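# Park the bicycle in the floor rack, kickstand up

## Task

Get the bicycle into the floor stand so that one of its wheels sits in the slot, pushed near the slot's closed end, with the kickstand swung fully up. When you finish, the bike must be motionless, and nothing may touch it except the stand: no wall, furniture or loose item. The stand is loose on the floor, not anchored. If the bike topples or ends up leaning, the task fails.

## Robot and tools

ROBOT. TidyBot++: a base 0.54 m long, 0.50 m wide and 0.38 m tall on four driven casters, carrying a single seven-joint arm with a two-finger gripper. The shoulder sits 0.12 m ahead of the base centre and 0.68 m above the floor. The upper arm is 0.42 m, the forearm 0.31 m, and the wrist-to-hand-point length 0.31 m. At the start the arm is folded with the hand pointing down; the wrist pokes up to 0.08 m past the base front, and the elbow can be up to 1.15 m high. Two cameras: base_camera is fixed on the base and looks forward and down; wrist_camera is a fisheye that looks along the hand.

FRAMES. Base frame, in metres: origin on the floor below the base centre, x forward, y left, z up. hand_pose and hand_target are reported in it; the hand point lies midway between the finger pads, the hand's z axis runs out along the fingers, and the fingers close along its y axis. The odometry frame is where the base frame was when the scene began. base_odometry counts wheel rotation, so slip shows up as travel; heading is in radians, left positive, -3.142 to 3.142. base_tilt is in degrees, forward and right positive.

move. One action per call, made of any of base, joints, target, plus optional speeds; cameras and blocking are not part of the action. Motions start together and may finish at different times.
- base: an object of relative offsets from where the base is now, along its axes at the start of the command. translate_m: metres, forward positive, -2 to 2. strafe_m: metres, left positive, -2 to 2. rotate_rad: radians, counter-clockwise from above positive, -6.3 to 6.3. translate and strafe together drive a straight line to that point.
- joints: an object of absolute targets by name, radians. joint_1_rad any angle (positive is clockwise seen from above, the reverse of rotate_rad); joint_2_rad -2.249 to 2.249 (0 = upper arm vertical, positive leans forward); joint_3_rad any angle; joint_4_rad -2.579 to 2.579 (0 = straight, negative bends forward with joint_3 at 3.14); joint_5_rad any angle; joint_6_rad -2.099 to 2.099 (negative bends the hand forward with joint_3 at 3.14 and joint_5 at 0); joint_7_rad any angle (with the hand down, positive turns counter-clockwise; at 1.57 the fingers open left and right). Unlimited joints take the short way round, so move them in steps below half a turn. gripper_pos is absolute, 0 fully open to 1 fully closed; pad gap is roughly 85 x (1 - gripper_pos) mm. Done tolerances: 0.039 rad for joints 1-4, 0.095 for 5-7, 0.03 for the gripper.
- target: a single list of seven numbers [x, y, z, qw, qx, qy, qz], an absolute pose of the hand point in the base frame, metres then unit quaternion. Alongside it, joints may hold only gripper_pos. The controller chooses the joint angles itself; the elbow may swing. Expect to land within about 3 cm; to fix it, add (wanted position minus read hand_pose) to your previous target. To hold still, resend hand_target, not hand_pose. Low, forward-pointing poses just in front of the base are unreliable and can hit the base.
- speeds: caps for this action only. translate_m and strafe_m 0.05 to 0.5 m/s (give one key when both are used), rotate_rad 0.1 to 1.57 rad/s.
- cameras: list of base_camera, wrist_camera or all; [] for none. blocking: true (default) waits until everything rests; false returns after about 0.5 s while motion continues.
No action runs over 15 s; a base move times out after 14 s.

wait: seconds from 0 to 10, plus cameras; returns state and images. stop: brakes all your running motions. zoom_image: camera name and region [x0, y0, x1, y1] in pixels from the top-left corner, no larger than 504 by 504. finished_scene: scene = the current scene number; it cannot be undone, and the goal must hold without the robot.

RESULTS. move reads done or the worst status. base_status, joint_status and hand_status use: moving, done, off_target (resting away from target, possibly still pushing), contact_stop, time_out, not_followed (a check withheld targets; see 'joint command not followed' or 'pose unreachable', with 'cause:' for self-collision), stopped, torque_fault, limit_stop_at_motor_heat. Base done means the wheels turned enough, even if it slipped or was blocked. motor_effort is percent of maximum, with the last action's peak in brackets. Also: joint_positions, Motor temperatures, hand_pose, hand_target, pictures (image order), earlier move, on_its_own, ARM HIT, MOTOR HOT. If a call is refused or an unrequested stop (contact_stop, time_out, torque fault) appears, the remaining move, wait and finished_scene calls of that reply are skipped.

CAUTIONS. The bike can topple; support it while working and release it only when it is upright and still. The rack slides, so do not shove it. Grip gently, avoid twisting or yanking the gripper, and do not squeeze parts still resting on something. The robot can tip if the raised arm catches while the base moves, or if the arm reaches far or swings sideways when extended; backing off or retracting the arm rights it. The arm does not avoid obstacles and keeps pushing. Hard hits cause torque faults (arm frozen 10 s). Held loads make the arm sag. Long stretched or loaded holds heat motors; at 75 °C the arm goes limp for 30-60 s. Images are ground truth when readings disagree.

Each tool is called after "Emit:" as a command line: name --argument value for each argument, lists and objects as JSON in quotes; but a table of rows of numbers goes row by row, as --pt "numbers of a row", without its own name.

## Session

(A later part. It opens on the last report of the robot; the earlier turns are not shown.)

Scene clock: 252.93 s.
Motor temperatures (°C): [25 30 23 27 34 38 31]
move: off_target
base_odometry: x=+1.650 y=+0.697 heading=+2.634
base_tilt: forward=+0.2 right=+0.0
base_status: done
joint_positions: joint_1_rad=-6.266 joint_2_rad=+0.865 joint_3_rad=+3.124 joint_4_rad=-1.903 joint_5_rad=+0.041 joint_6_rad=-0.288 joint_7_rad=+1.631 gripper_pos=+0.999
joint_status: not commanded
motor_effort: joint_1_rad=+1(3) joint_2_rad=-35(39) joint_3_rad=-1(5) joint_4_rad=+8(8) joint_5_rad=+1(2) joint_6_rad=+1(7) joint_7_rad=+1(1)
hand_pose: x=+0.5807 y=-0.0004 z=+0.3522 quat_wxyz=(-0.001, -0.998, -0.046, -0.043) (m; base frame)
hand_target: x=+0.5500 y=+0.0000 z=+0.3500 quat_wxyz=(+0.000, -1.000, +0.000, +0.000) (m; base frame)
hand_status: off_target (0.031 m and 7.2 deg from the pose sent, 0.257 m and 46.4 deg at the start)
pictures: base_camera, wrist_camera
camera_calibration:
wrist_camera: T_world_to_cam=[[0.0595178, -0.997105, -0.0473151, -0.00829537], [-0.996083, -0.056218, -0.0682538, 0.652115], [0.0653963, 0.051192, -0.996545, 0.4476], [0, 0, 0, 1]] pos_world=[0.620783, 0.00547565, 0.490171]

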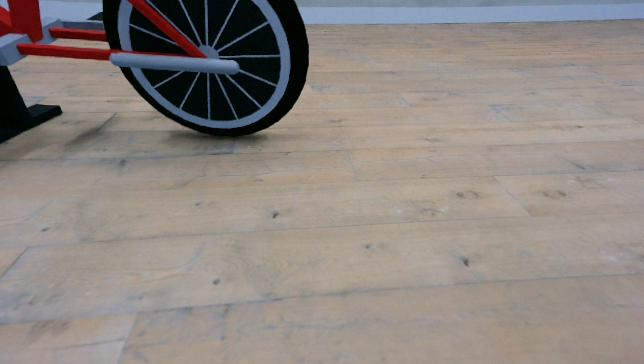

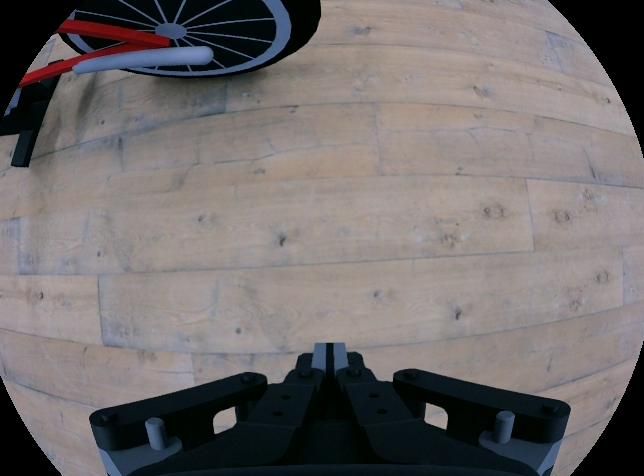

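Emit:
move --base '{"translate_m": 0.21}' --target '[0.66, -0.06, 0.30, 0, 1, 0, 0]' --cameras '["wrist_camera"]'

Emit:
move --target '[0.66, -0.06, 0.20, 0, 1, 0, 0]'

Scene clock: 255.00 s.
Motor temperatures (°C): [25 30 23 27 34 38 31]
move: off_target
base_odometry: x=+1.466 y=+0.800 heading=+2.633
base_tilt: forward=+0.3 right=-0.1
base_status: done
joint_positions: joint_1_rad=-6.185 joint_2_rad=+1.063 joint_3_rad=+3.124 joint_4_rad=-1.487 joint_5_rad=+0.040 joint_6_rad=-0.502 joint_7_rad=+1.640 gripper_pos=+0.999
joint_status: not commanded
motor_effort: joint_1_rad=+1(2) joint_2_rad=-43(43) joint_3_rad=-1(2) joint_4_rad=+11(11) joint_5_rad=+1(2) joint_6_rad=+1(2) joint_7_rad=+1(1)
hand_pose: x=+0.6880 y=-0.0499 z=+0.3160 quat_wxyz=(-0.006, -0.999, -0.007, -0.045) (m; base frame)
hand_target: x=+0.6600 y=-0.0600 z=+0.3000 quat_wxyz=(+0.000, -1.000, +0.000, +0.000) (m; base frame)
hand_status: off_target (0.034 m and 5.3 deg from the pose sent, 0.112 m and 7.2 deg at the start)
pictures: wrist_camera
camera_calibration:
wrist_camera: T_world_to_cam=[[-0.0191206, -0.998984, -0.0408107, -0.0137281], [-0.997123, 0.0220477, -0.0725219, 0.759689], [0.073348, 0.0393066, -0.996532, 0.400927], [0, 0, 0, 1]] pos_world=[0.727834, -0.0462226, 0.454071]

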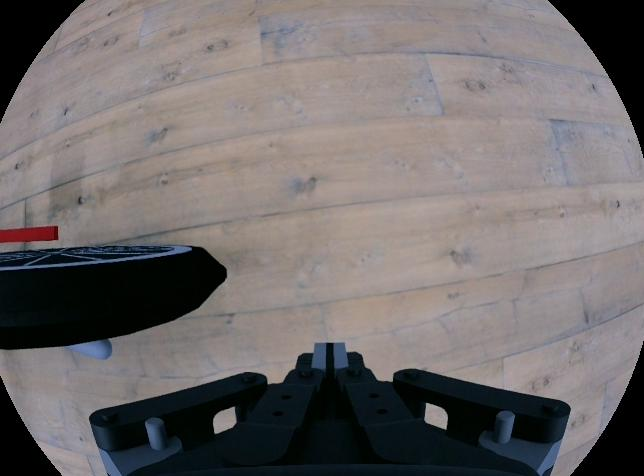

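Scene clock: 256.50 s.
Motor temperatures (°C): [25 30 23 27 34 38 31]
move: off_target
base_odometry: x=+1.466 y=+0.800 heading=+2.633
base_tilt: forward=+0.3 right=+0.0
base_status: not commanded
joint_positions: joint_1_rad=-6.185 joint_2_rad=+1.289 joint_3_rad=+3.124 joint_4_rad=-1.396 joint_5_rad=+0.040 joint_6_rad=-0.502 joint_7_rad=+1.640 gripper_pos=+0.999
joint_status: not commanded
motor_effort: joint_1_rad=+1(1) joint_2_rad=-43(47) joint_3_rad=-1(2) joint_4_rad=+7(11) joint_5_rad=+0(2) joint_6_rad=-1(1) joint_7_rad=+1(1)
hand_pose: x=+0.6458 y=-0.0456 z=+0.2057 quat_wxyz=(+0.001, -1.000, -0.006, +0.022) (m; base frame)
hand_target: x=+0.6600 y=-0.0600 z=+0.2000 quat_wxyz=(+0.000, -1.000, +0.000, +0.000) (m; base frame)
hand_status: off_target (0.021 m and 2.7 deg from the pose sent, 0.120 m and 5.3 deg at the start)
pictures: base_camera, wrist_camera
camera_calibration:
wrist_camera: T_world_to_cam=[[-0.0268914, -0.998304, -0.0516261, -0.00749165], [-0.997758, 0.0236388, 0.0626118, 0.68223], [-0.0612853, 0.0531941, -0.996702, 0.381612], [0, 0, 0, 1]] pos_world=[0.703886, -0.0439055, 0.337251]

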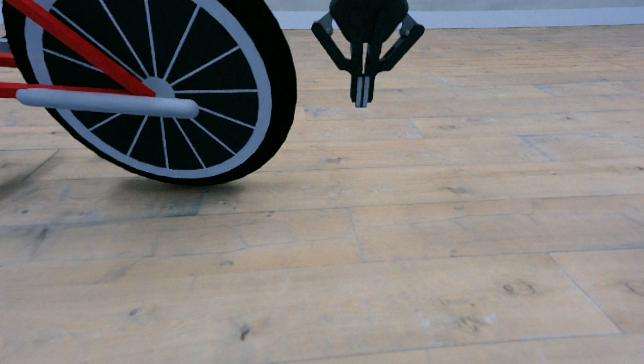

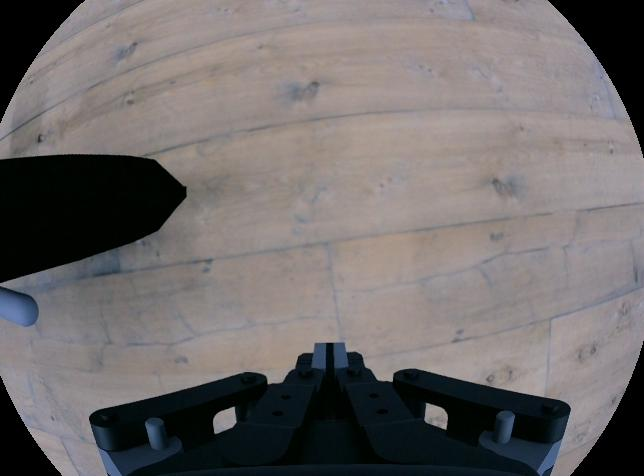

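Emit:
move --target '[0.725, -0.055, 0.21, 0, 1, 0, 0]' --cameras '["wrist_camera"]'

Emit:
move --base '{"strafe_m": 0.13}' --speeds '{"strafe_m": 0.08}'

Scene clock: 258.17 s.
Motor temperatures (°C): [25 30 23 27 34 38 31]
move: off_target
base_odometry: x=+1.466 y=+0.800 heading=+2.633
base_tilt: forward=+0.3 right=+0.0
base_status: not commanded
joint_positions: joint_1_rad=-6.185 joint_2_rad=+1.334 joint_3_rad=+3.124 joint_4_rad=-1.113 joint_5_rad=+0.037 joint_6_rad=-0.604 joint_7_rad=+1.640 gripper_pos=+0.999
joint_status: not commanded
motor_effort: joint_1_rad=+1(1) joint_2_rad=-48(48) joint_3_rad=-1(2) joint_4_rad=+12(12) joint_5_rad=+1(2) joint_6_rad=+1(1) joint_7_rad=+1(1)
hand_pose: x=+0.7549 y=-0.0569 z=+0.2294 quat_wxyz=(-0.006, -0.999, -0.002, -0.045) (m; base frame)
hand_target: x=+0.7250 y=-0.0550 z=+0.2100 quat_wxyz=(+0.000, -1.000, +0.000, +0.000) (m; base frame)
hand_status: off_target (0.036 m and 5.2 deg from the pose sent, 0.080 m and 2.7 deg at the start)
pictures: wrist_camera
camera_calibration:
wrist_camera: T_world_to_cam=[[-0.0288848, -0.998716, -0.0416282, -0.0154827], [-0.99685, 0.0318581, -0.0726259, 0.820659], [0.0738589, 0.0393993, -0.99649, 0.309641], [0, 0, 0, 1]] pos_world=[0.794757, -0.0538071, 0.367511]

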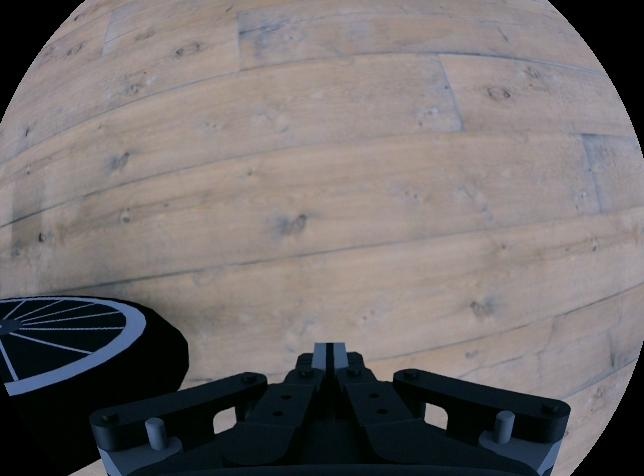

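Scene clock: 260.27 s.
Motor temperatures (°C): [25 30 23 27 34 38 31]
move: done
base_odometry: x=+1.403 y=+0.686 heading=+2.633
base_tilt: forward=+0.3 right=-0.1
base_status: done
joint_positions: joint_1_rad=-6.192 joint_2_rad=+1.334 joint_3_rad=+3.128 joint_4_rad=-1.113 joint_5_rad=+0.035 joint_6_rad=-0.605 joint_7_rad=+1.640 gripper_pos=+0.999
joint_status: not commanded
motor_effort: joint_1_rad=+1(3) joint_2_rad=-48(48) joint_3_rad=-1(2) joint_4_rad=+12(13) joint_5_rad=+1(2) joint_6_rad=+1(1) joint_7_rad=+1(1)
hand_pose: x=+0.7548 y=-0.0551 z=+0.2293 quat_wxyz=(-0.008, -0.999, -0.004, -0.045) (m; base frame)
hand_target: x=+0.7250 y=-0.0550 z=+0.2100 quat_wxyz=(+0.000, -1.000, +0.000, +0.000) (m; base frame)
hand_status: not commanded
pictures: base_camera, wrist_camera
camera_calibration:
wrist_camera: T_world_to_cam=[[-0.0242378, -0.998982, -0.0380372, -0.0179651], [-0.997067, 0.026919, -0.0716393, 0.820222], [0.0725904, 0.0361893, -0.996705, 0.310306], [0, 0, 0, 1]] pos_world=[0.794856, -0.0512562, 0.367361]

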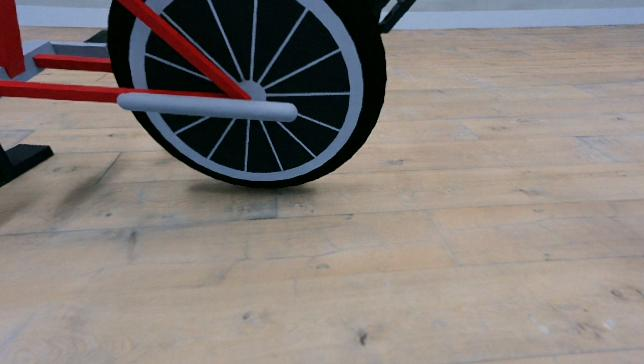

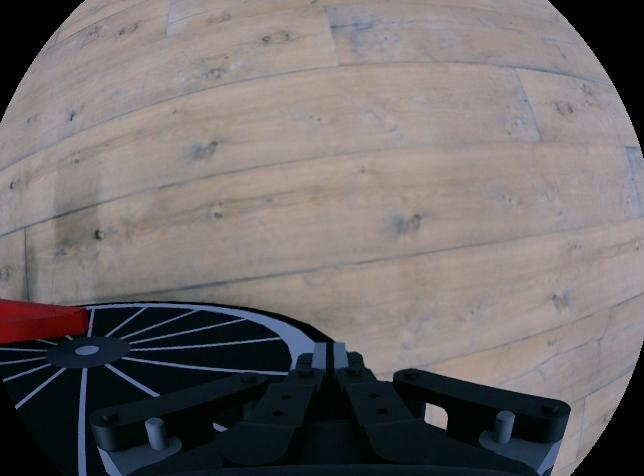

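Emit:
move --base '{"strafe_m": -0.13}' --cameras '[]'

Emit:
move --target '[0.698, -0.055, 0.20, 0, 1, 0, 0]'

Scene clock: 261.87 s.
Motor temperatures (°C): [25 30 23 27 34 38 31]
move: done
base_odometry: x=+1.466 y=+0.800 heading=+2.634
base_tilt: forward=+0.2 right=+0.0
base_status: done
joint_positions: joint_1_rad=-6.189 joint_2_rad=+1.335 joint_3_rad=+3.136 joint_4_rad=-1.112 joint_5_rad=+0.033 joint_6_rad=-0.607 joint_7_rad=+1.640 gripper_pos=+0.999
joint_status: not commanded
motor_effort: joint_1_rad=+1(4) joint_2_rad=-48(48) joint_3_rad=-1(3) joint_4_rad=+12(12) joint_5_rad=+1(2) joint_6_rad=+1(1) joint_7_rad=+1(1)
hand_pose: x=+0.7541 y=-0.0610 z=+0.2290 quat_wxyz=(-0.011, -0.999, -0.001, -0.043) (m; base frame)
hand_target: x=+0.7250 y=-0.0550 z=+0.2100 quat_wxyz=(+0.000, -1.000, +0.000, +0.000) (m; base frame)
hand_status: not commanded
pictures: none
No camera images: "cameras" was empty.

Scene clock: 262.83 s.
Motor temperatures (°C): [25 30 23 27 34 38 31]
move: done
base_odometry: x=+1.466 y=+0.800 heading=+2.634
base_tilt: forward=+0.2 right=+0.0
base_status: not commanded
joint_positions: joint_1_rad=-6.189 joint_2_rad=+1.335 joint_3_rad=+3.136 joint_4_rad=-1.212 joint_5_rad=+0.033 joint_6_rad=-0.607 joint_7_rad=+1.640 gripper_pos=+0.999
joint_status: not commanded
motor_effort: joint_1_rad=+1(1) joint_2_rad=-45(48) joint_3_rad=-1(2) joint_4_rad=+10(12) joint_5_rad=+1(2) joint_6_rad=+0(1) joint_7_rad=+1(1)
hand_pose: x=+0.6975 y=-0.0556 z=+0.2086 quat_wxyz=(-0.006, -1.000, -0.002, +0.007) (m; base frame)
hand_target: x=+0.6980 y=-0.0550 z=+0.2000 quat_wxyz=(+0.000, -1.000, +0.000, +0.000) (m; base frame)
hand_status: done (0.009 m and 1.1 deg from the pose sent, 0.063 m and 5.1 deg at the start)
pictures: base_camera, wrist_camera
camera_calibration:
wrist_camera: T_world_to_cam=[[-0.0334833, -0.998708, -0.0382344, -0.0141816], [-0.998994, 0.0323018, 0.0311127, 0.741826], [-0.0298375, 0.0392377, -0.998784, 0.365904], [0, 0, 0, 1]] pos_world=[0.751523, -0.0524829, 0.341837]

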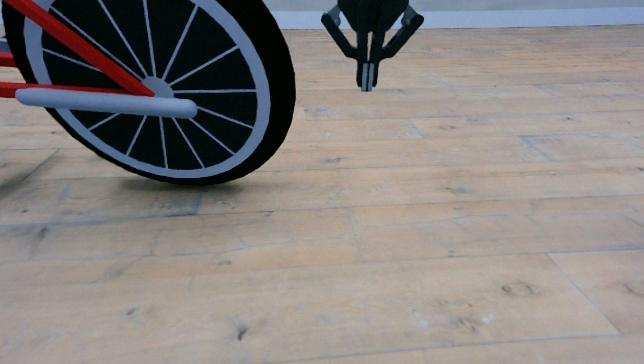

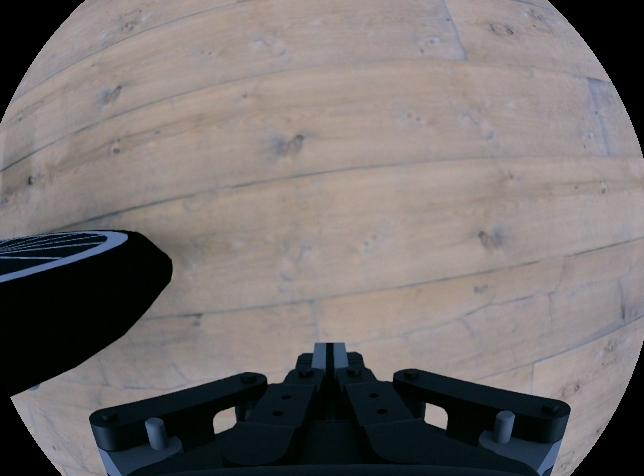

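Emit:
move --target '[0.715, -0.055, 0.20, 0, 1, 0, 0]' --cameras '[]'

Emit:
move --base '{"strafe_m": 0.05}' --speeds '{"strafe_m": 0.08}'

Emit:
zoom_image --camera "base_camera" --region '[200, 0, 500, 200]'

Scene clock: 264.10 s.
Motor temperatures (°C): [25 30 23 27 34 38 31]
move: off_target
base_odometry: x=+1.466 y=+0.800 heading=+2.634
base_tilt: forward=+0.3 right=+0.0
base_status: not commanded
joint_positions: joint_1_rad=-6.189 joint_2_rad=+1.343 joint_3_rad=+3.136 joint_4_rad=-1.143 joint_5_rad=+0.033 joint_6_rad=-0.607 joint_7_rad=+1.640 gripper_pos=+0.999
joint_status: not commanded
motor_effort: joint_1_rad=+1(1) joint_2_rad=-47(48) joint_3_rad=-1(2) joint_4_rad=+11(11) joint_5_rad=+1(2) joint_6_rad=+0(1) joint_7_rad=+1(1)
hand_pose: x=+0.7327 y=-0.0590 z=+0.2167 quat_wxyz=(-0.009, -1.000, -0.002, -0.023) (m; base frame)
hand_target: x=+0.7150 y=-0.0550 z=+0.2000 quat_wxyz=(+0.000, -1.000, +0.000, +0.000) (m; base frame)
hand_status: off_target (0.025 m and 2.9 deg from the pose sent, 0.019 m and 1.1 deg at the start)
pictures: none
No camera images: "cameras" was empty.

Scene clock: 265.20 s.
Motor temperatures (°C): [25 30 23 27 34 38 31]
move: done
base_odometry: x=+1.441 y=+0.756 heading=+2.633
base_tilt: forward=+0.2 right=+0.0
base_status: done
joint_positions: joint_1_rad=-6.193 joint_2_rad=+1.343 joint_3_rad=+3.136 joint_4_rad=-1.143 joint_5_rad=+0.033 joint_6_rad=-0.607 joint_7_rad=+1.640 gripper_pos=+0.999
joint_status: not commanded
motor_effort: joint_1_rad=+1(3) joint_2_rad=-47(48) joint_3_rad=-1(2) joint_4_rad=+11(12) joint_5_rad=+1(1) joint_6_rad=+1(1) joint_7_rad=+1(1)
hand_pose: x=+0.7329 y=-0.0567 z=+0.2166 quat_wxyz=(-0.009, -1.000, -0.003, -0.023) (m; base frame)
hand_target: x=+0.7150 y=-0.0550 z=+0.2000 quat_wxyz=(+0.000, -1.000, +0.000, +0.000) (m; base frame)
hand_status: not commanded
pictures: base_camera, wrist_camera
camera_calibration:
wrist_camera: T_world_to_cam=[[-0.0281376, -0.999002, -0.0346759, -0.018448], [-0.999137, 0.0291679, -0.0295734, 0.789979], [0.0305553, 0.0338138, -0.998961, 0.330425], [0, 0, 0, 1]] pos_world=[0.778682, -0.0526445, 0.352805]

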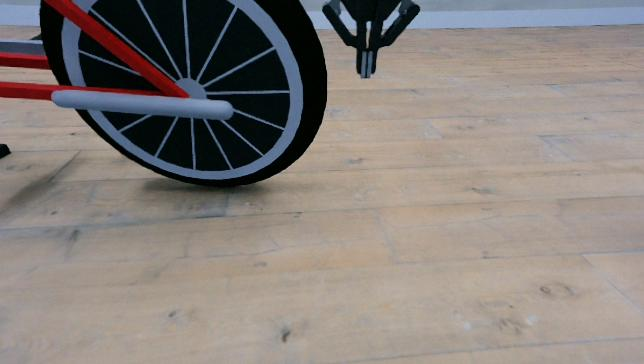

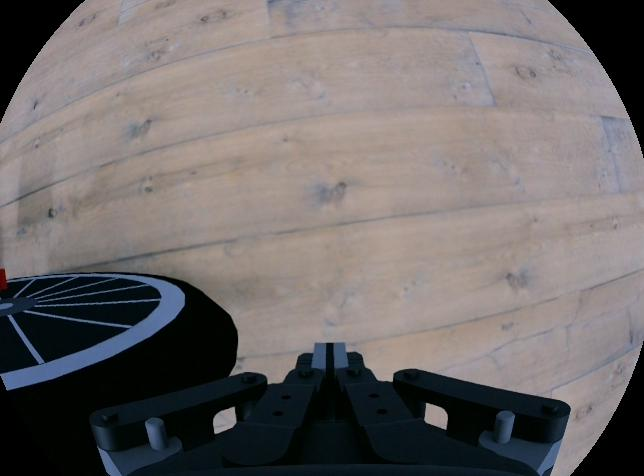

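Scaled by 1.680.

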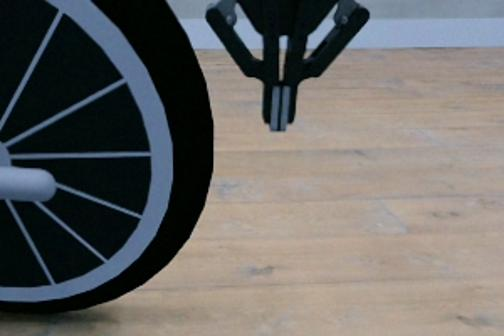

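Emit:
move --base '{"strafe_m": 0.09}' --speeds '{"strafe_m": 0.08}'

Scene clock: 267.00 s.
Motor temperatures (°C): [25 30 23 27 34 38 31]
move: done
base_odometry: x=+1.397 y=+0.677 heading=+2.633
base_tilt: forward=+0.3 right=+0.0
base_status: done
joint_positions: joint_1_rad=-6.147 joint_2_rad=+1.342 joint_3_rad=+3.172 joint_4_rad=-1.125 joint_5_rad=+0.033 joint_6_rad=-0.607 joint_7_rad=+1.640 gripper_pos=+0.999
joint_status: not commanded
motor_effort: joint_1_rad=-7(10) joint_2_rad=-42(48) joint_3_rad=-7(9) joint_4_rad=+7(11) joint_5_rad=-1(3) joint_6_rad=-2(3) joint_7_rad=+1(1)
hand_pose: x=+0.7370 y=-0.1078 z=+0.2210 quat_wxyz=(-0.028, -0.999, +0.023, -0.030) (m; base frame)
hand_target: x=+0.7150 y=-0.0550 z=+0.2000 quat_wxyz=(+0.000, -1.000, +0.000, +0.000) (m; base frame)
hand_status: not commanded
pictures: base_camera, wrist_camera
camera_calibration:
wrist_camera: T_world_to_cam=[[-0.0818554, -0.996642, 0.00225347, -0.0375577], [-0.995579, 0.0816631, -0.0464101, 0.802525], [0.0460703, -0.00604243, -0.99892, 0.320748], [0, 0, 0, 1]] pos_world=[0.781126, -0.10103, 0.357732]

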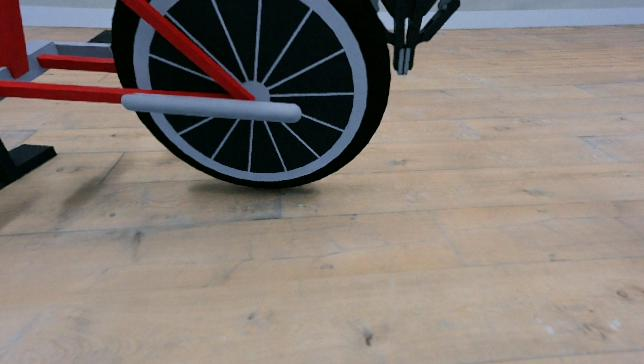

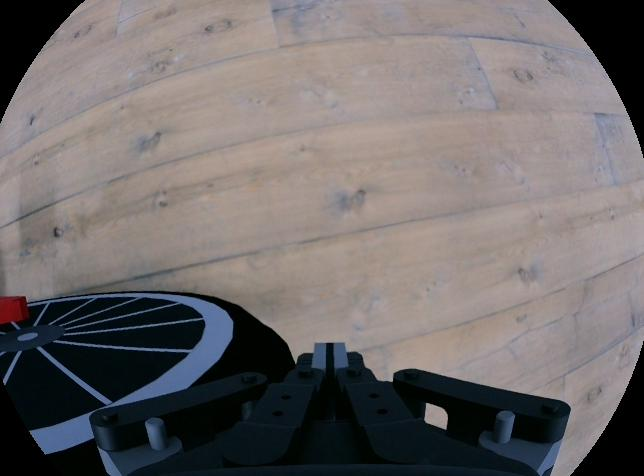

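Emit:
move --base '{"strafe_m": 0.06}' --speeds '{"strafe_m": 0.06}'

Scene clock: 268.60 s.
Motor temperatures (°C): [25 30 23 27 34 38 31]
move: done
base_odometry: x=+1.368 y=+0.625 heading=+2.633
base_tilt: forward=+0.2 right=+0.0
base_status: done
joint_positions: joint_1_rad=-6.181 joint_2_rad=+1.336 joint_3_rad=+3.172 joint_4_rad=-1.114 joint_5_rad=+0.031 joint_6_rad=-0.607 joint_7_rad=+1.640 gripper_pos=+0.999
joint_status: not commanded
motor_effort: joint_1_rad=+0(13) joint_2_rad=-44(46) joint_3_rad=-1(12) joint_4_rad=+9(11) joint_5_rad=+0(4) joint_6_rad=-2(7) joint_7_rad=+1(1)
hand_pose: x=+0.7494 y=-0.0870 z=+0.2277 quat_wxyz=(-0.028, -0.999, +0.007, -0.040) (m; base frame)
hand_target: x=+0.7150 y=-0.0550 z=+0.2000 quat_wxyz=(+0.000, -1.000, +0.000, +0.000) (m; base frame)
hand_status: not commanded
pictures: base_camera, wrist_camera
camera_calibration:
wrist_camera: T_world_to_cam=[[-0.0498306, -0.998757, 0.00109725, -0.0397551], [-0.99671, 0.0496581, -0.0640543, 0.81553], [0.0639202, -0.0042855, -0.997946, 0.313466], [0, 0, 0, 1]] pos_world=[0.79083, -0.07886, 0.365104]

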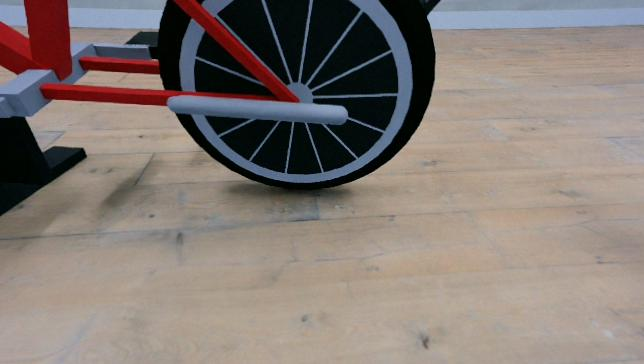

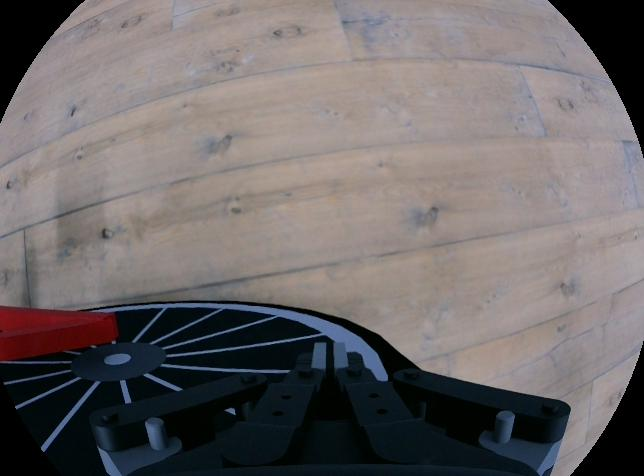

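Emit:
move --base '{"strafe_m": -0.17}' --speeds '{"strafe_m": 0.15}'

Scene clock: 271.40 s.
Motor temperatures (°C): [25 30 23 27 34 38 31]
move: done
base_odometry: x=+1.450 y=+0.773 heading=+2.634
base_tilt: forward=+0.3 right=+0.0
base_status: done
joint_positions: joint_1_rad=-6.190 joint_2_rad=+1.340 joint_3_rad=+3.159 joint_4_rad=-1.123 joint_5_rad=+0.028 joint_6_rad=-0.607 joint_7_rad=+1.640 gripper_pos=+0.999
joint_status: not commanded
motor_effort: joint_1_rad=+1(6) joint_2_rad=-47(48) joint_3_rad=-1(3) joint_4_rad=+12(12) joint_5_rad=+1(3) joint_6_rad=+1(1) joint_7_rad=+0(1)
hand_pose: x=+0.7438 y=-0.0724 z=+0.2226 quat_wxyz=(-0.020, -0.999, +0.003, -0.034) (m; base frame)
hand_target: x=+0.7150 y=-0.0550 z=+0.2000 quat_wxyz=(+0.000, -1.000, +0.000, +0.000) (m; base frame)
hand_status: not commanded
pictures: base_camera, wrist_camera
camera_calibration:
wrist_camera: T_world_to_cam=[[-0.0398782, -0.999108, -0.0139158, -0.0295035], [-0.997867, 0.0405412, -0.0511561, 0.806243], [0.0516746, 0.0118462, -0.998594, 0.319263], [0, 0, 0, 1]] pos_world=[0.786849, -0.0659452, 0.359648]

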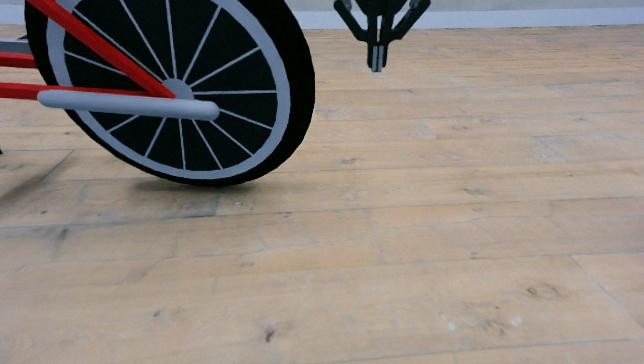

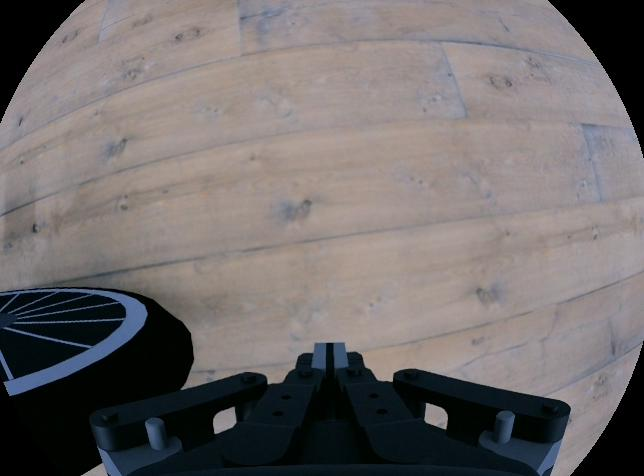

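Emit:
move --target '[0.685, -0.065, 0.175, 0, 0.7071, 0.7071, 0]' --joints '{"gripper_pos": 0.62}'

Scene clock: 273.80 s.
Motor temperatures (°C): [25 30 23 27 34 38 31]
move: off_target
base_odometry: x=+1.450 y=+0.773 heading=+2.634
base_tilt: forward=+0.2 right=+0.0
base_status: not commanded
joint_positions: joint_1_rad=-6.045 joint_2_rad=+1.378 joint_3_rad=+2.902 joint_4_rad=-1.213 joint_5_rad=+0.453 joint_6_rad=-0.607 joint_7_rad=+2.865 gripper_pos=+0.620
joint_status: all done
motor_effort: joint_1_rad=+1(1) joint_2_rad=-45(47) joint_3_rad=-5(5) joint_4_rad=+9(11) joint_5_rad=+0(2) joint_6_rad=-1(1) joint_7_rad=+1(1)
hand_pose: x=+0.6927 y=-0.0718 z=+0.1945 quat_wxyz=(-0.004, -0.737, -0.676, +0.008) (m; base frame)
hand_target: x=+0.6850 y=-0.0650 z=+0.1750 quat_wxyz=(+0.000, -0.707, -0.707, +0.000) (m; base frame)
hand_status: off_target (0.022 m and 5.0 deg from the pose sent, 0.076 m and 90.4 deg at the start)
pictures: base_camera, wrist_camera
camera_calibration:
wrist_camera: T_world_to_cam=[[0.99084, -0.123601, -0.0543883, -0.674616], [-0.121818, -0.991936, 0.0349833, 0.0560807], [-0.0582736, -0.0280374, -0.997907, 0.366972], [0, 0, 0, 1]] pos_world=[0.696653, -0.017466, 0.327551]

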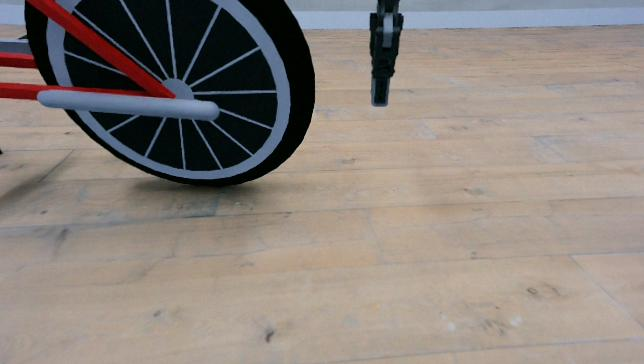

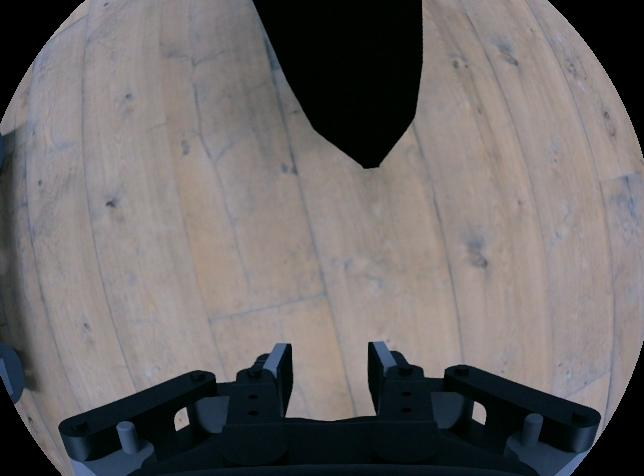

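Emit:
move --target '[0.712, -0.065, 0.165, 0, 0.7071, 0.7071, 0]'

Emit:
move --base '{"strafe_m": 0.08}' --speeds '{"strafe_m": 0.08}'

Scene clock: 276.03 s.
Motor temperatures (°C): [25 30 23 27 34 38 31]
move: off_target
base_odometry: x=+1.450 y=+0.773 heading=+2.634
base_tilt: forward=+0.3 right=+0.0
base_status: not commanded
joint_positions: joint_1_rad=-6.045 joint_2_rad=+1.434 joint_3_rad=+2.902 joint_4_rad=-1.095 joint_5_rad=+0.455 joint_6_rad=-0.607 joint_7_rad=+2.933 gripper_pos=+0.620
joint_status: not commanded
motor_effort: joint_1_rad=+1(1) joint_2_rad=-47(47) joint_3_rad=-4(5) joint_4_rad=+10(10) joint_5_rad=+1(2) joint_6_rad=+0(1) joint_7_rad=+1(1)
hand_pose: x=+0.7302 y=-0.0834 z=+0.1822 quat_wxyz=(-0.028, -0.723, -0.690, -0.009) (m; base frame)
hand_target: x=+0.7120 y=-0.0650 z=+0.1650 quat_wxyz=(+0.000, -0.707, -0.707, +0.000) (m; base frame)
hand_status: off_target (0.031 m and 4.3 deg from the pose sent, 0.036 m and 5.0 deg at the start)
pictures: base_camera, wrist_camera
camera_calibration:
wrist_camera: T_world_to_cam=[[0.996514, -0.0833527, 0.00347123, -0.725227], [-0.083425, -0.995682, 0.0407119, 0.0201105], [0.0000627997, -0.0408595, -0.999165, 0.313168], [0, 0, 0, 1]] pos_world=[0.724357, -0.02763, 0.314605]

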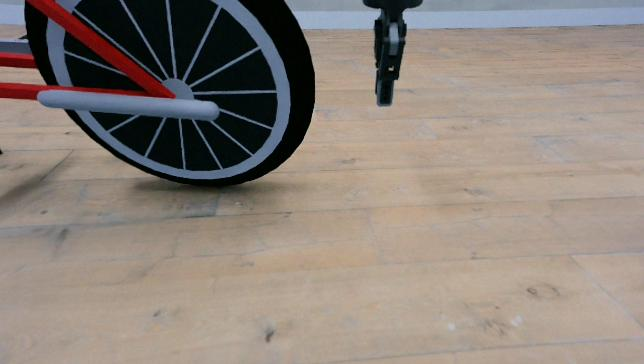

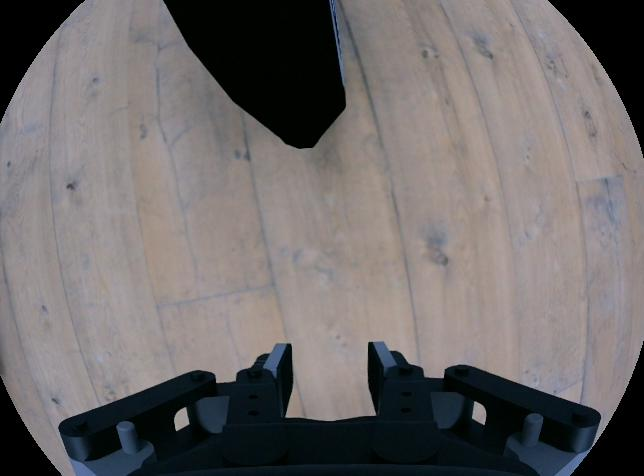

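Scene clock: 277.47 s.
Motor temperatures (°C): [25 30 23 27 34 38 31]
move: done
base_odometry: x=+1.412 y=+0.704 heading=+2.633
base_tilt: forward=+0.3 right=+0.0
base_status: done
joint_positions: joint_1_rad=-6.049 joint_2_rad=+1.435 joint_3_rad=+2.900 joint_4_rad=-1.095 joint_5_rad=+0.455 joint_6_rad=-0.607 joint_7_rad=+2.934 gripper_pos=+0.620
joint_status: not commanded
motor_effort: joint_1_rad=+1(3) joint_2_rad=-47(48) joint_3_rad=-5(6) joint_4_rad=+10(11) joint_5_rad=+1(2) joint_6_rad=+0(1) joint_7_rad=+1(1)
hand_pose: x=+0.7305 y=-0.0803 z=+0.1818 quat_wxyz=(-0.027, -0.721, -0.692, -0.010) (m; base frame)
hand_target: x=+0.7120 y=-0.0650 z=+0.1650 quat_wxyz=(+0.000, -0.707, -0.707, +0.000) (m; base frame)
hand_status: not commanded
pictures: base_camera, wrist_camera
camera_calibration:
wrist_camera: T_world_to_cam=[[0.996914, -0.0784368, 0.00310772, -0.725022], [-0.0784983, -0.996157, 0.038841, 0.0199841], [0.0000492117, -0.0389651, -0.999241, 0.313061], [0, 0, 0, 1]] pos_world=[0.724338, -0.0247628, 0.3143]

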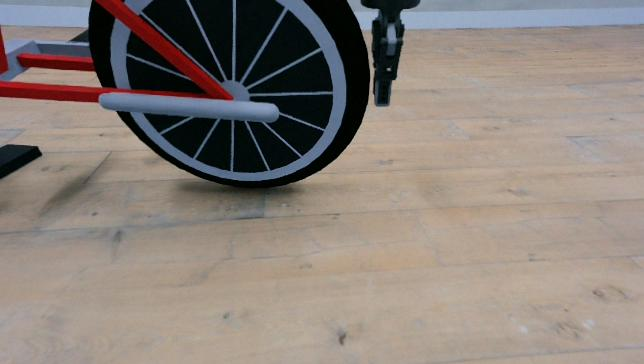

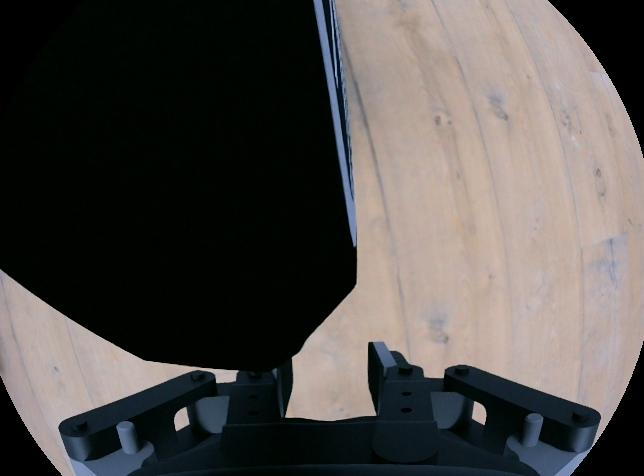

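Emit:
move --target '[0.693, -0.065, 0.16, 0, 0.7071, 0.7071, 0]'

Scene clock: 278.53 s.
Motor temperatures (°C): [25 30 23 27 34 38 31]
move: off_target
base_odometry: x=+1.412 y=+0.704 heading=+2.633
base_tilt: forward=+0.3 right=-0.1
base_status: not commanded
joint_positions: joint_1_rad=-6.043 joint_2_rad=+1.426 joint_3_rad=+2.900 joint_4_rad=-1.130 joint_5_rad=+0.455 joint_6_rad=-0.601 joint_7_rad=+2.934 gripper_pos=+0.620
joint_status: not commanded
motor_effort: joint_1_rad=-1(1) joint_2_rad=-42(47) joint_3_rad=-5(5) joint_4_rad=+5(10) joint_5_rad=+1(2) joint_6_rad=-3(4) joint_7_rad=+2(2)
hand_pose: x=+0.7169 y=-0.0787 z=+0.1804 quat_wxyz=(-0.018, -0.720, -0.694, -0.005) (m; base frame)
hand_target: x=+0.6930 y=-0.0650 z=+0.1600 quat_wxyz=(+0.000, -0.707, -0.707, +0.000) (m; base frame)
hand_status: off_target (0.034 m and 3.1 deg from the pose sent, 0.046 m and 4.1 deg at the start)
pictures: base_camera, wrist_camera
camera_calibration:
wrist_camera: T_world_to_cam=[[0.997067, -0.0747377, -0.0165038, -0.707701], [-0.0741329, -0.996647, 0.0346399, 0.0181138], [-0.0190373, -0.0333148, -0.999264, 0.325818], [0, 0, 0, 1]] pos_world=[0.713171, -0.0239843, 0.313271]

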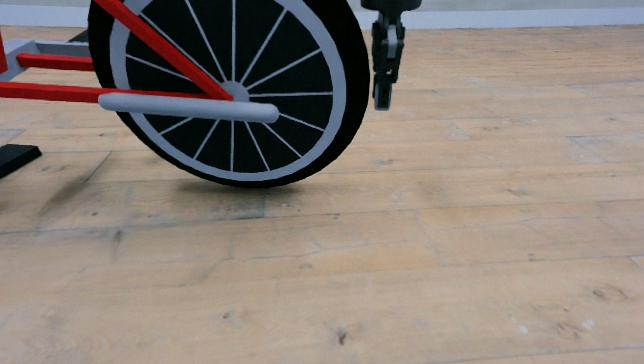

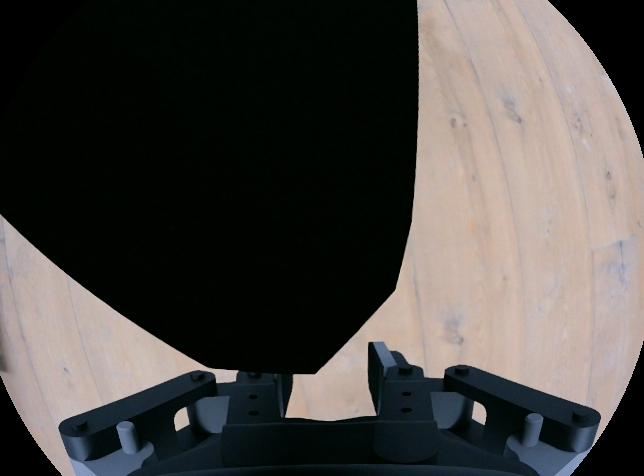

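Emit:
move --target '[0.672, -0.085, 0.155, 0, 0.7071, 0.7071, 0]'

Scene clock: 279.90 s.
Motor temperatures (°C): [25 30 23 27 34 38 31]
move: off_target
base_odometry: x=+1.412 y=+0.704 heading=+2.633
base_tilt: forward=+0.3 right=+0.0
base_status: not commanded
joint_positions: joint_1_rad=-5.996 joint_2_rad=+1.428 joint_3_rad=+2.893 joint_4_rad=-1.233 joint_5_rad=+0.499 joint_6_rad=-0.572 joint_7_rad=+2.934 gripper_pos=+0.620
joint_status: not commanded
motor_effort: joint_1_rad=+1(1) joint_2_rad=-45(47) joint_3_rad=-5(6) joint_4_rad=+8(10) joint_5_rad=+1(2) joint_6_rad=-1(4) joint_7_rad=+0(2)
hand_pose: x=+0.6667 y=-0.0902 z=+0.1637 quat_wxyz=(+0.009, -0.715, -0.699, +0.014) (m; base frame)
hand_target: x=+0.6720 y=-0.0850 z=+0.1550 quat_wxyz=(+0.000, -0.707, -0.707, +0.000) (m; base frame)
hand_status: off_target (0.011 m and 2.3 deg from the pose sent, 0.052 m and 3.1 deg at the start)
pictures: base_camera, wrist_camera
camera_calibration:
wrist_camera: T_world_to_cam=[[0.994805, -0.0596359, -0.0825054, -0.645046], [-0.0575465, -0.997965, 0.0274765, -0.00651189], [-0.0839761, -0.0225859, -0.996212, 0.351578], [0, 0, 0, 1]] pos_world=[0.670844, -0.0370258, 0.297205]

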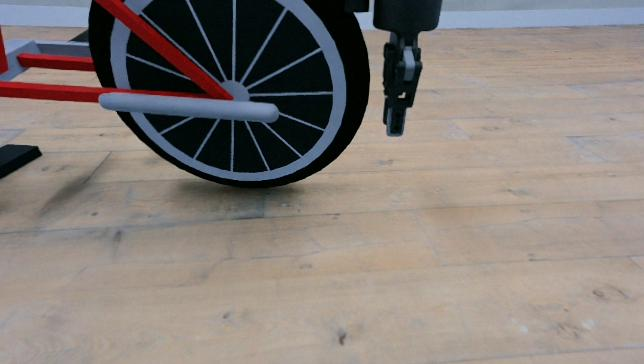

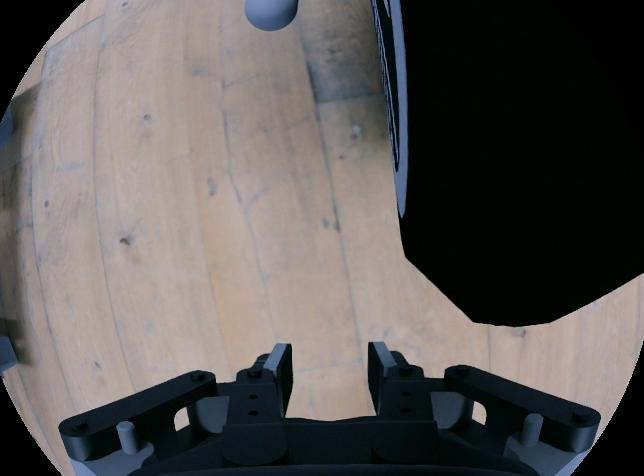

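Emit:
move --target '[0.695, -0.08, 0.17, 0, 0.7071, 0.7071, 0]'

Scene clock: 280.83 s.
Motor temperatures (°C): [25 30 23 27 34 38 31]
move: off_target
base_odometry: x=+1.412 y=+0.704 heading=+2.633
base_tilt: forward=+0.2 right=+0.0
base_status: not commanded
joint_positions: joint_1_rad=-5.998 joint_2_rad=+1.426 joint_3_rad=+2.893 joint_4_rad=-1.171 joint_5_rad=+0.498 joint_6_rad=-0.573 joint_7_rad=+2.938 gripper_pos=+0.620
joint_status: not commanded
motor_effort: joint_1_rad=+1(1) joint_2_rad=-46(46) joint_3_rad=-5(5) joint_4_rad=+9(10) joint_5_rad=+1(2) joint_6_rad=+0(1) joint_7_rad=+1(1)
hand_pose: x=+0.7019 y=-0.1002 z=+0.1743 quat_wxyz=(-0.018, -0.718, -0.696, -0.002) (m; base frame)
hand_target: x=+0.6950 y=-0.0800 z=+0.1700 quat_wxyz=(+0.000, -0.707, -0.707, +0.000) (m; base frame)
hand_status: off_target (0.022 m and 2.8 deg from the pose sent, 0.031 m and 2.3 deg at the start)
pictures: base_camera, wrist_camera
camera_calibration:
wrist_camera: T_world_to_cam=[[0.99735, -0.0694342, -0.0217248, -0.693156], [-0.0685468, -0.996876, 0.0392276, -0.00895855], [-0.0243807, -0.0376345, -0.998994, 0.321965], [0, 0, 0, 1]] pos_world=[0.698554, -0.0449423, 0.306933]

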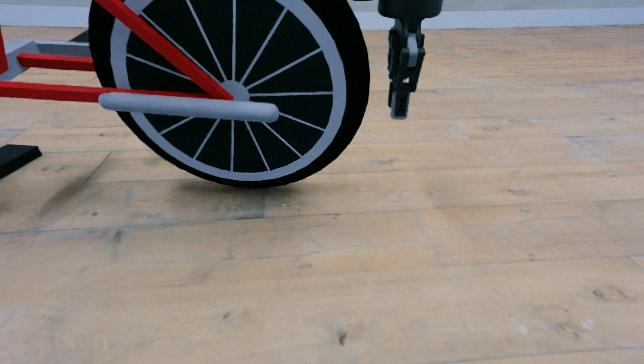

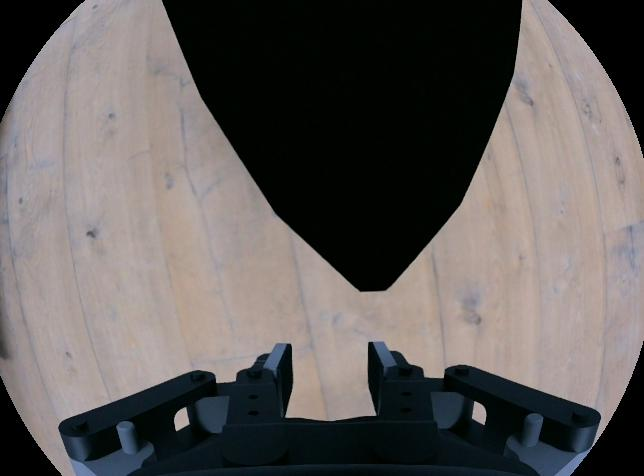

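Emit:
move --target '[0.704, -0.08, 0.17, 0, 0.7071, 0.7071, 0]' --cameras '[]'

Emit:
move --base '{"strafe_m": 0.045}' --speeds '{"strafe_m": 0.08}'

Scene clock: 281.67 s.
Motor temperatures (°C): [25 30 23 27 34 38 31]
move: off_target
base_odometry: x=+1.412 y=+0.704 heading=+2.633
base_tilt: forward=+0.3 right=+0.0
base_status: not commanded
joint_positions: joint_1_rad=-6.002 joint_2_rad=+1.428 joint_3_rad=+2.893 joint_4_rad=-1.130 joint_5_rad=+0.498 joint_6_rad=-0.576 joint_7_rad=+2.948 gripper_pos=+0.620
joint_status: not commanded
motor_effort: joint_1_rad=+1(1) joint_2_rad=-46(47) joint_3_rad=-5(5) joint_4_rad=+10(10) joint_5_rad=+1(2) joint_6_rad=+1(1) joint_7_rad=+1(1)
hand_pose: x=+0.7225 y=-0.1053 z=+0.1806 quat_wxyz=(-0.033, -0.717, -0.696, -0.010) (m; base frame)
hand_target: x=+0.7040 y=-0.0800 z=+0.1700 quat_wxyz=(+0.000, -0.707, -0.707, +0.000) (m; base frame)
hand_status: off_target (0.033 m and 4.3 deg from the pose sent, 0.021 m and 2.8 deg at the start)
pictures: none
No camera images: "cameras" was empty.

Scene clock: 282.70 s.
Motor temperatures (°C): [25 30 23 27 34 38 31]
move: done
base_odometry: x=+1.389 y=+0.664 heading=+2.633
base_tilt: forward=+0.2 right=+0.0
base_status: done
joint_positions: joint_1_rad=-5.985 joint_2_rad=+1.426 joint_3_rad=+2.893 joint_4_rad=-1.122 joint_5_rad=+0.498 joint_6_rad=-0.577 joint_7_rad=+2.949 gripper_pos=+0.620
joint_status: not commanded
motor_effort: joint_1_rad=-5(7) joint_2_rad=-43(47) joint_3_rad=-7(11) joint_4_rad=+8(10) joint_5_rad=-1(2) joint_6_rad=+1(2) joint_7_rad=+0(1)
hand_pose: x=+0.7255 y=-0.1173 z=+0.1834 quat_wxyz=(-0.037, -0.723, -0.690, -0.012) (m; base frame)
hand_target: x=+0.7040 y=-0.0800 z=+0.1700 quat_wxyz=(+0.000, -0.707, -0.707, +0.000) (m; base frame)
hand_status: not commanded
pictures: base_camera, wrist_camera
camera_calibration:
wrist_camera: T_world_to_cam=[[0.996276, -0.0836355, 0.0209608, -0.726384], [-0.0845751, -0.995217, 0.0488846, -0.0146343], [0.0167721, -0.0504753, -0.998584, 0.299647], [0, 0, 0, 1]] pos_world=[0.717416, -0.0601911, 0.315164]

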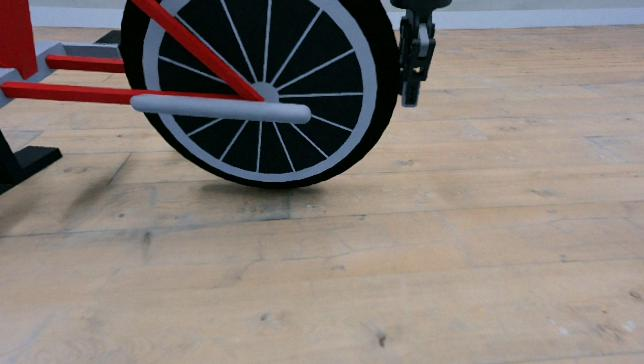

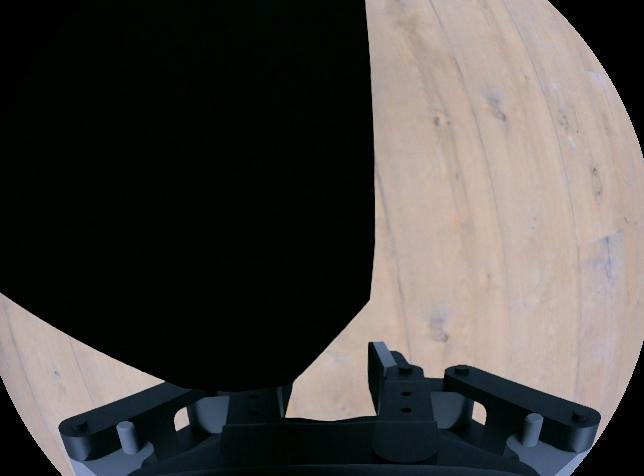

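Emit:
move --base '{"strafe_m": -0.04}' --speeds '{"strafe_m": 0.15}' --cameras '[]'

Emit:
move --target '[0.690, -0.07, 0.16, 0, 0.7071, 0.7071, 0]'

Scene clock: 283.70 s.
Motor temperatures (°C): [25 31 23 27 34 38 31]
move: done
base_odometry: x=+1.409 y=+0.699 heading=+2.633
base_tilt: forward=+0.3 right=+0.0
base_status: done
joint_positions: joint_1_rad=-6.012 joint_2_rad=+1.427 joint_3_rad=+2.887 joint_4_rad=-1.122 joint_5_rad=+0.498 joint_6_rad=-0.577 joint_7_rad=+2.949 gripper_pos=+0.620
joint_status: not commanded
motor_effort: joint_1_rad=+0(4) joint_2_rad=-46(47) joint_3_rad=-5(8) joint_4_rad=+10(11) joint_5_rad=+1(2) joint_6_rad=+0(1) joint_7_rad=+1(1)
hand_pose: x=+0.7287 y=-0.0975 z=+0.1832 quat_wxyz=(-0.035, -0.713, -0.700, -0.015) (m; base frame)
hand_target: x=+0.7040 y=-0.0800 z=+0.1700 quat_wxyz=(+0.000, -0.707, -0.707, +0.000) (m; base frame)
hand_status: not commanded
pictures: none
No camera images: "cameras" was empty.

Scene clock: 284.70 s.
Motor temperatures (°C): [25 31 23 27 34 38 31]
move: off_target
base_odometry: x=+1.409 y=+0.699 heading=+2.633
base_tilt: forward=+0.2 right=+0.0
base_status: not commanded
joint_positions: joint_1_rad=-6.011 joint_2_rad=+1.423 joint_3_rad=+2.887 joint_4_rad=-1.161 joint_5_rad=+0.498 joint_6_rad=-0.577 joint_7_rad=+2.947 gripper_pos=+0.620
joint_status: not commanded
motor_effort: joint_1_rad=-2(3) joint_2_rad=-41(47) joint_3_rad=-6(6) joint_4_rad=+6(10) joint_5_rad=+1(1) joint_6_rad=-1(2) joint_7_rad=+1(2)
hand_pose: x=+0.7095 y=-0.0914 z=+0.1782 quat_wxyz=(-0.021, -0.711, -0.703, -0.006) (m; base frame)
hand_target: x=+0.6900 y=-0.0700 z=+0.1600 quat_wxyz=(+0.000, -0.707, -0.707, +0.000) (m; base frame)
hand_status: off_target (0.034 m and 2.5 deg from the pose sent, 0.053 m and 4.5 deg at the start)
pictures: base_camera, wrist_camera
camera_calibration:
wrist_camera: T_world_to_cam=[[0.998733, -0.0487629, -0.0124328, -0.700808], [-0.0482765, -0.998155, 0.0368106, -0.0138621], [-0.0142048, -0.0361637, -0.999245, 0.31937], [0, 0, 0, 1]] pos_world=[0.703787, -0.0364604, 0.310926]

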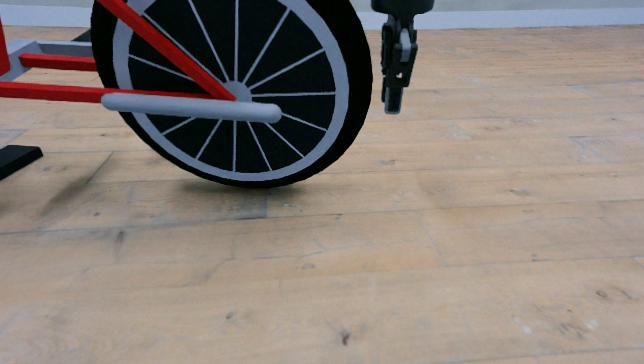

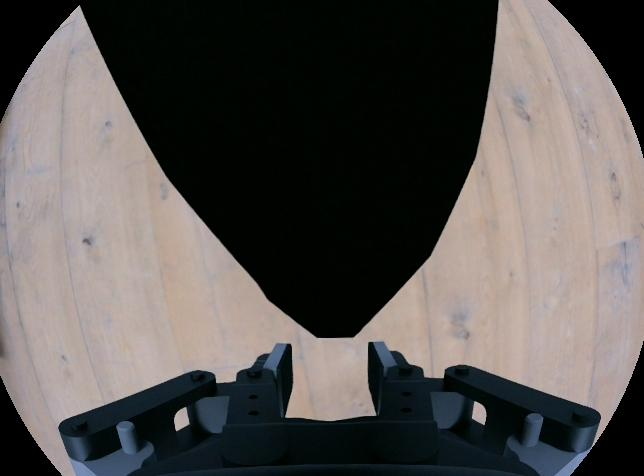

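Emit:
move --base '{"strafe_m": 0.08}' --speeds '{"strafe_m": 0.08}'

Scene clock: 286.43 s.
Motor temperatures (°C): [25 31 23 27 34 38 31]
move: done
base_odometry: x=+1.370 y=+0.629 heading=+2.633
base_tilt: forward=+0.2 right=+0.0
base_status: done
joint_positions: joint_1_rad=-5.968 joint_2_rad=+1.403 joint_3_rad=+2.911 joint_4_rad=-1.154 joint_5_rad=+0.498 joint_6_rad=-0.577 joint_7_rad=+2.947 gripper_pos=+0.620
joint_status: not commanded
motor_effort: joint_1_rad=-8(16) joint_2_rad=-39(44) joint_3_rad=-10(15) joint_4_rad=+5(8) joint_5_rad=-1(4) joint_6_rad=+0(4) joint_7_rad=+1(2)
hand_pose: x=+0.7144 y=-0.1350 z=+0.1899 quat_wxyz=(-0.038, -0.727, -0.685, -0.002) (m; base frame)
hand_target: x=+0.6900 y=-0.0700 z=+0.1600 quat_wxyz=(+0.000, -0.707, -0.707, +0.000) (m; base frame)
hand_status: not commanded
pictures: base_camera, wrist_camera
camera_calibration:
wrist_camera: T_world_to_cam=[[0.995198, -0.0974476, 0.00917516, -0.715823], [-0.0978419, -0.993013, 0.0659734, -0.0270582], [0.00268209, -0.0665544, -0.997779, 0.313097], [0, 0, 0, 1]] pos_world=[0.708899, -0.0757865, 0.320754]

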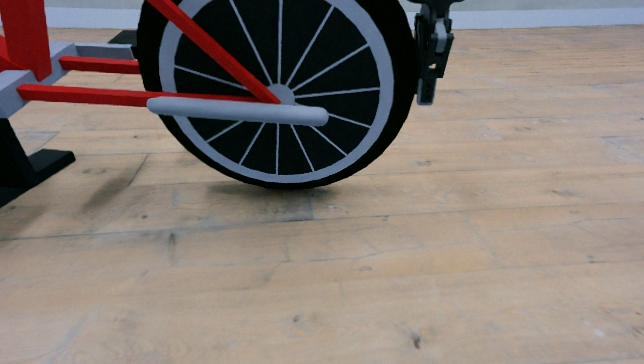

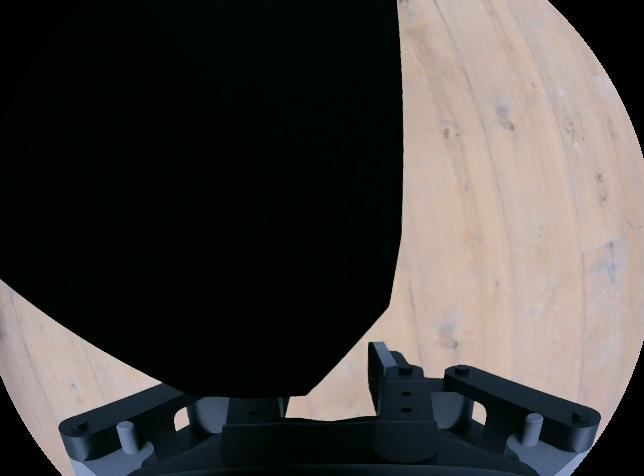

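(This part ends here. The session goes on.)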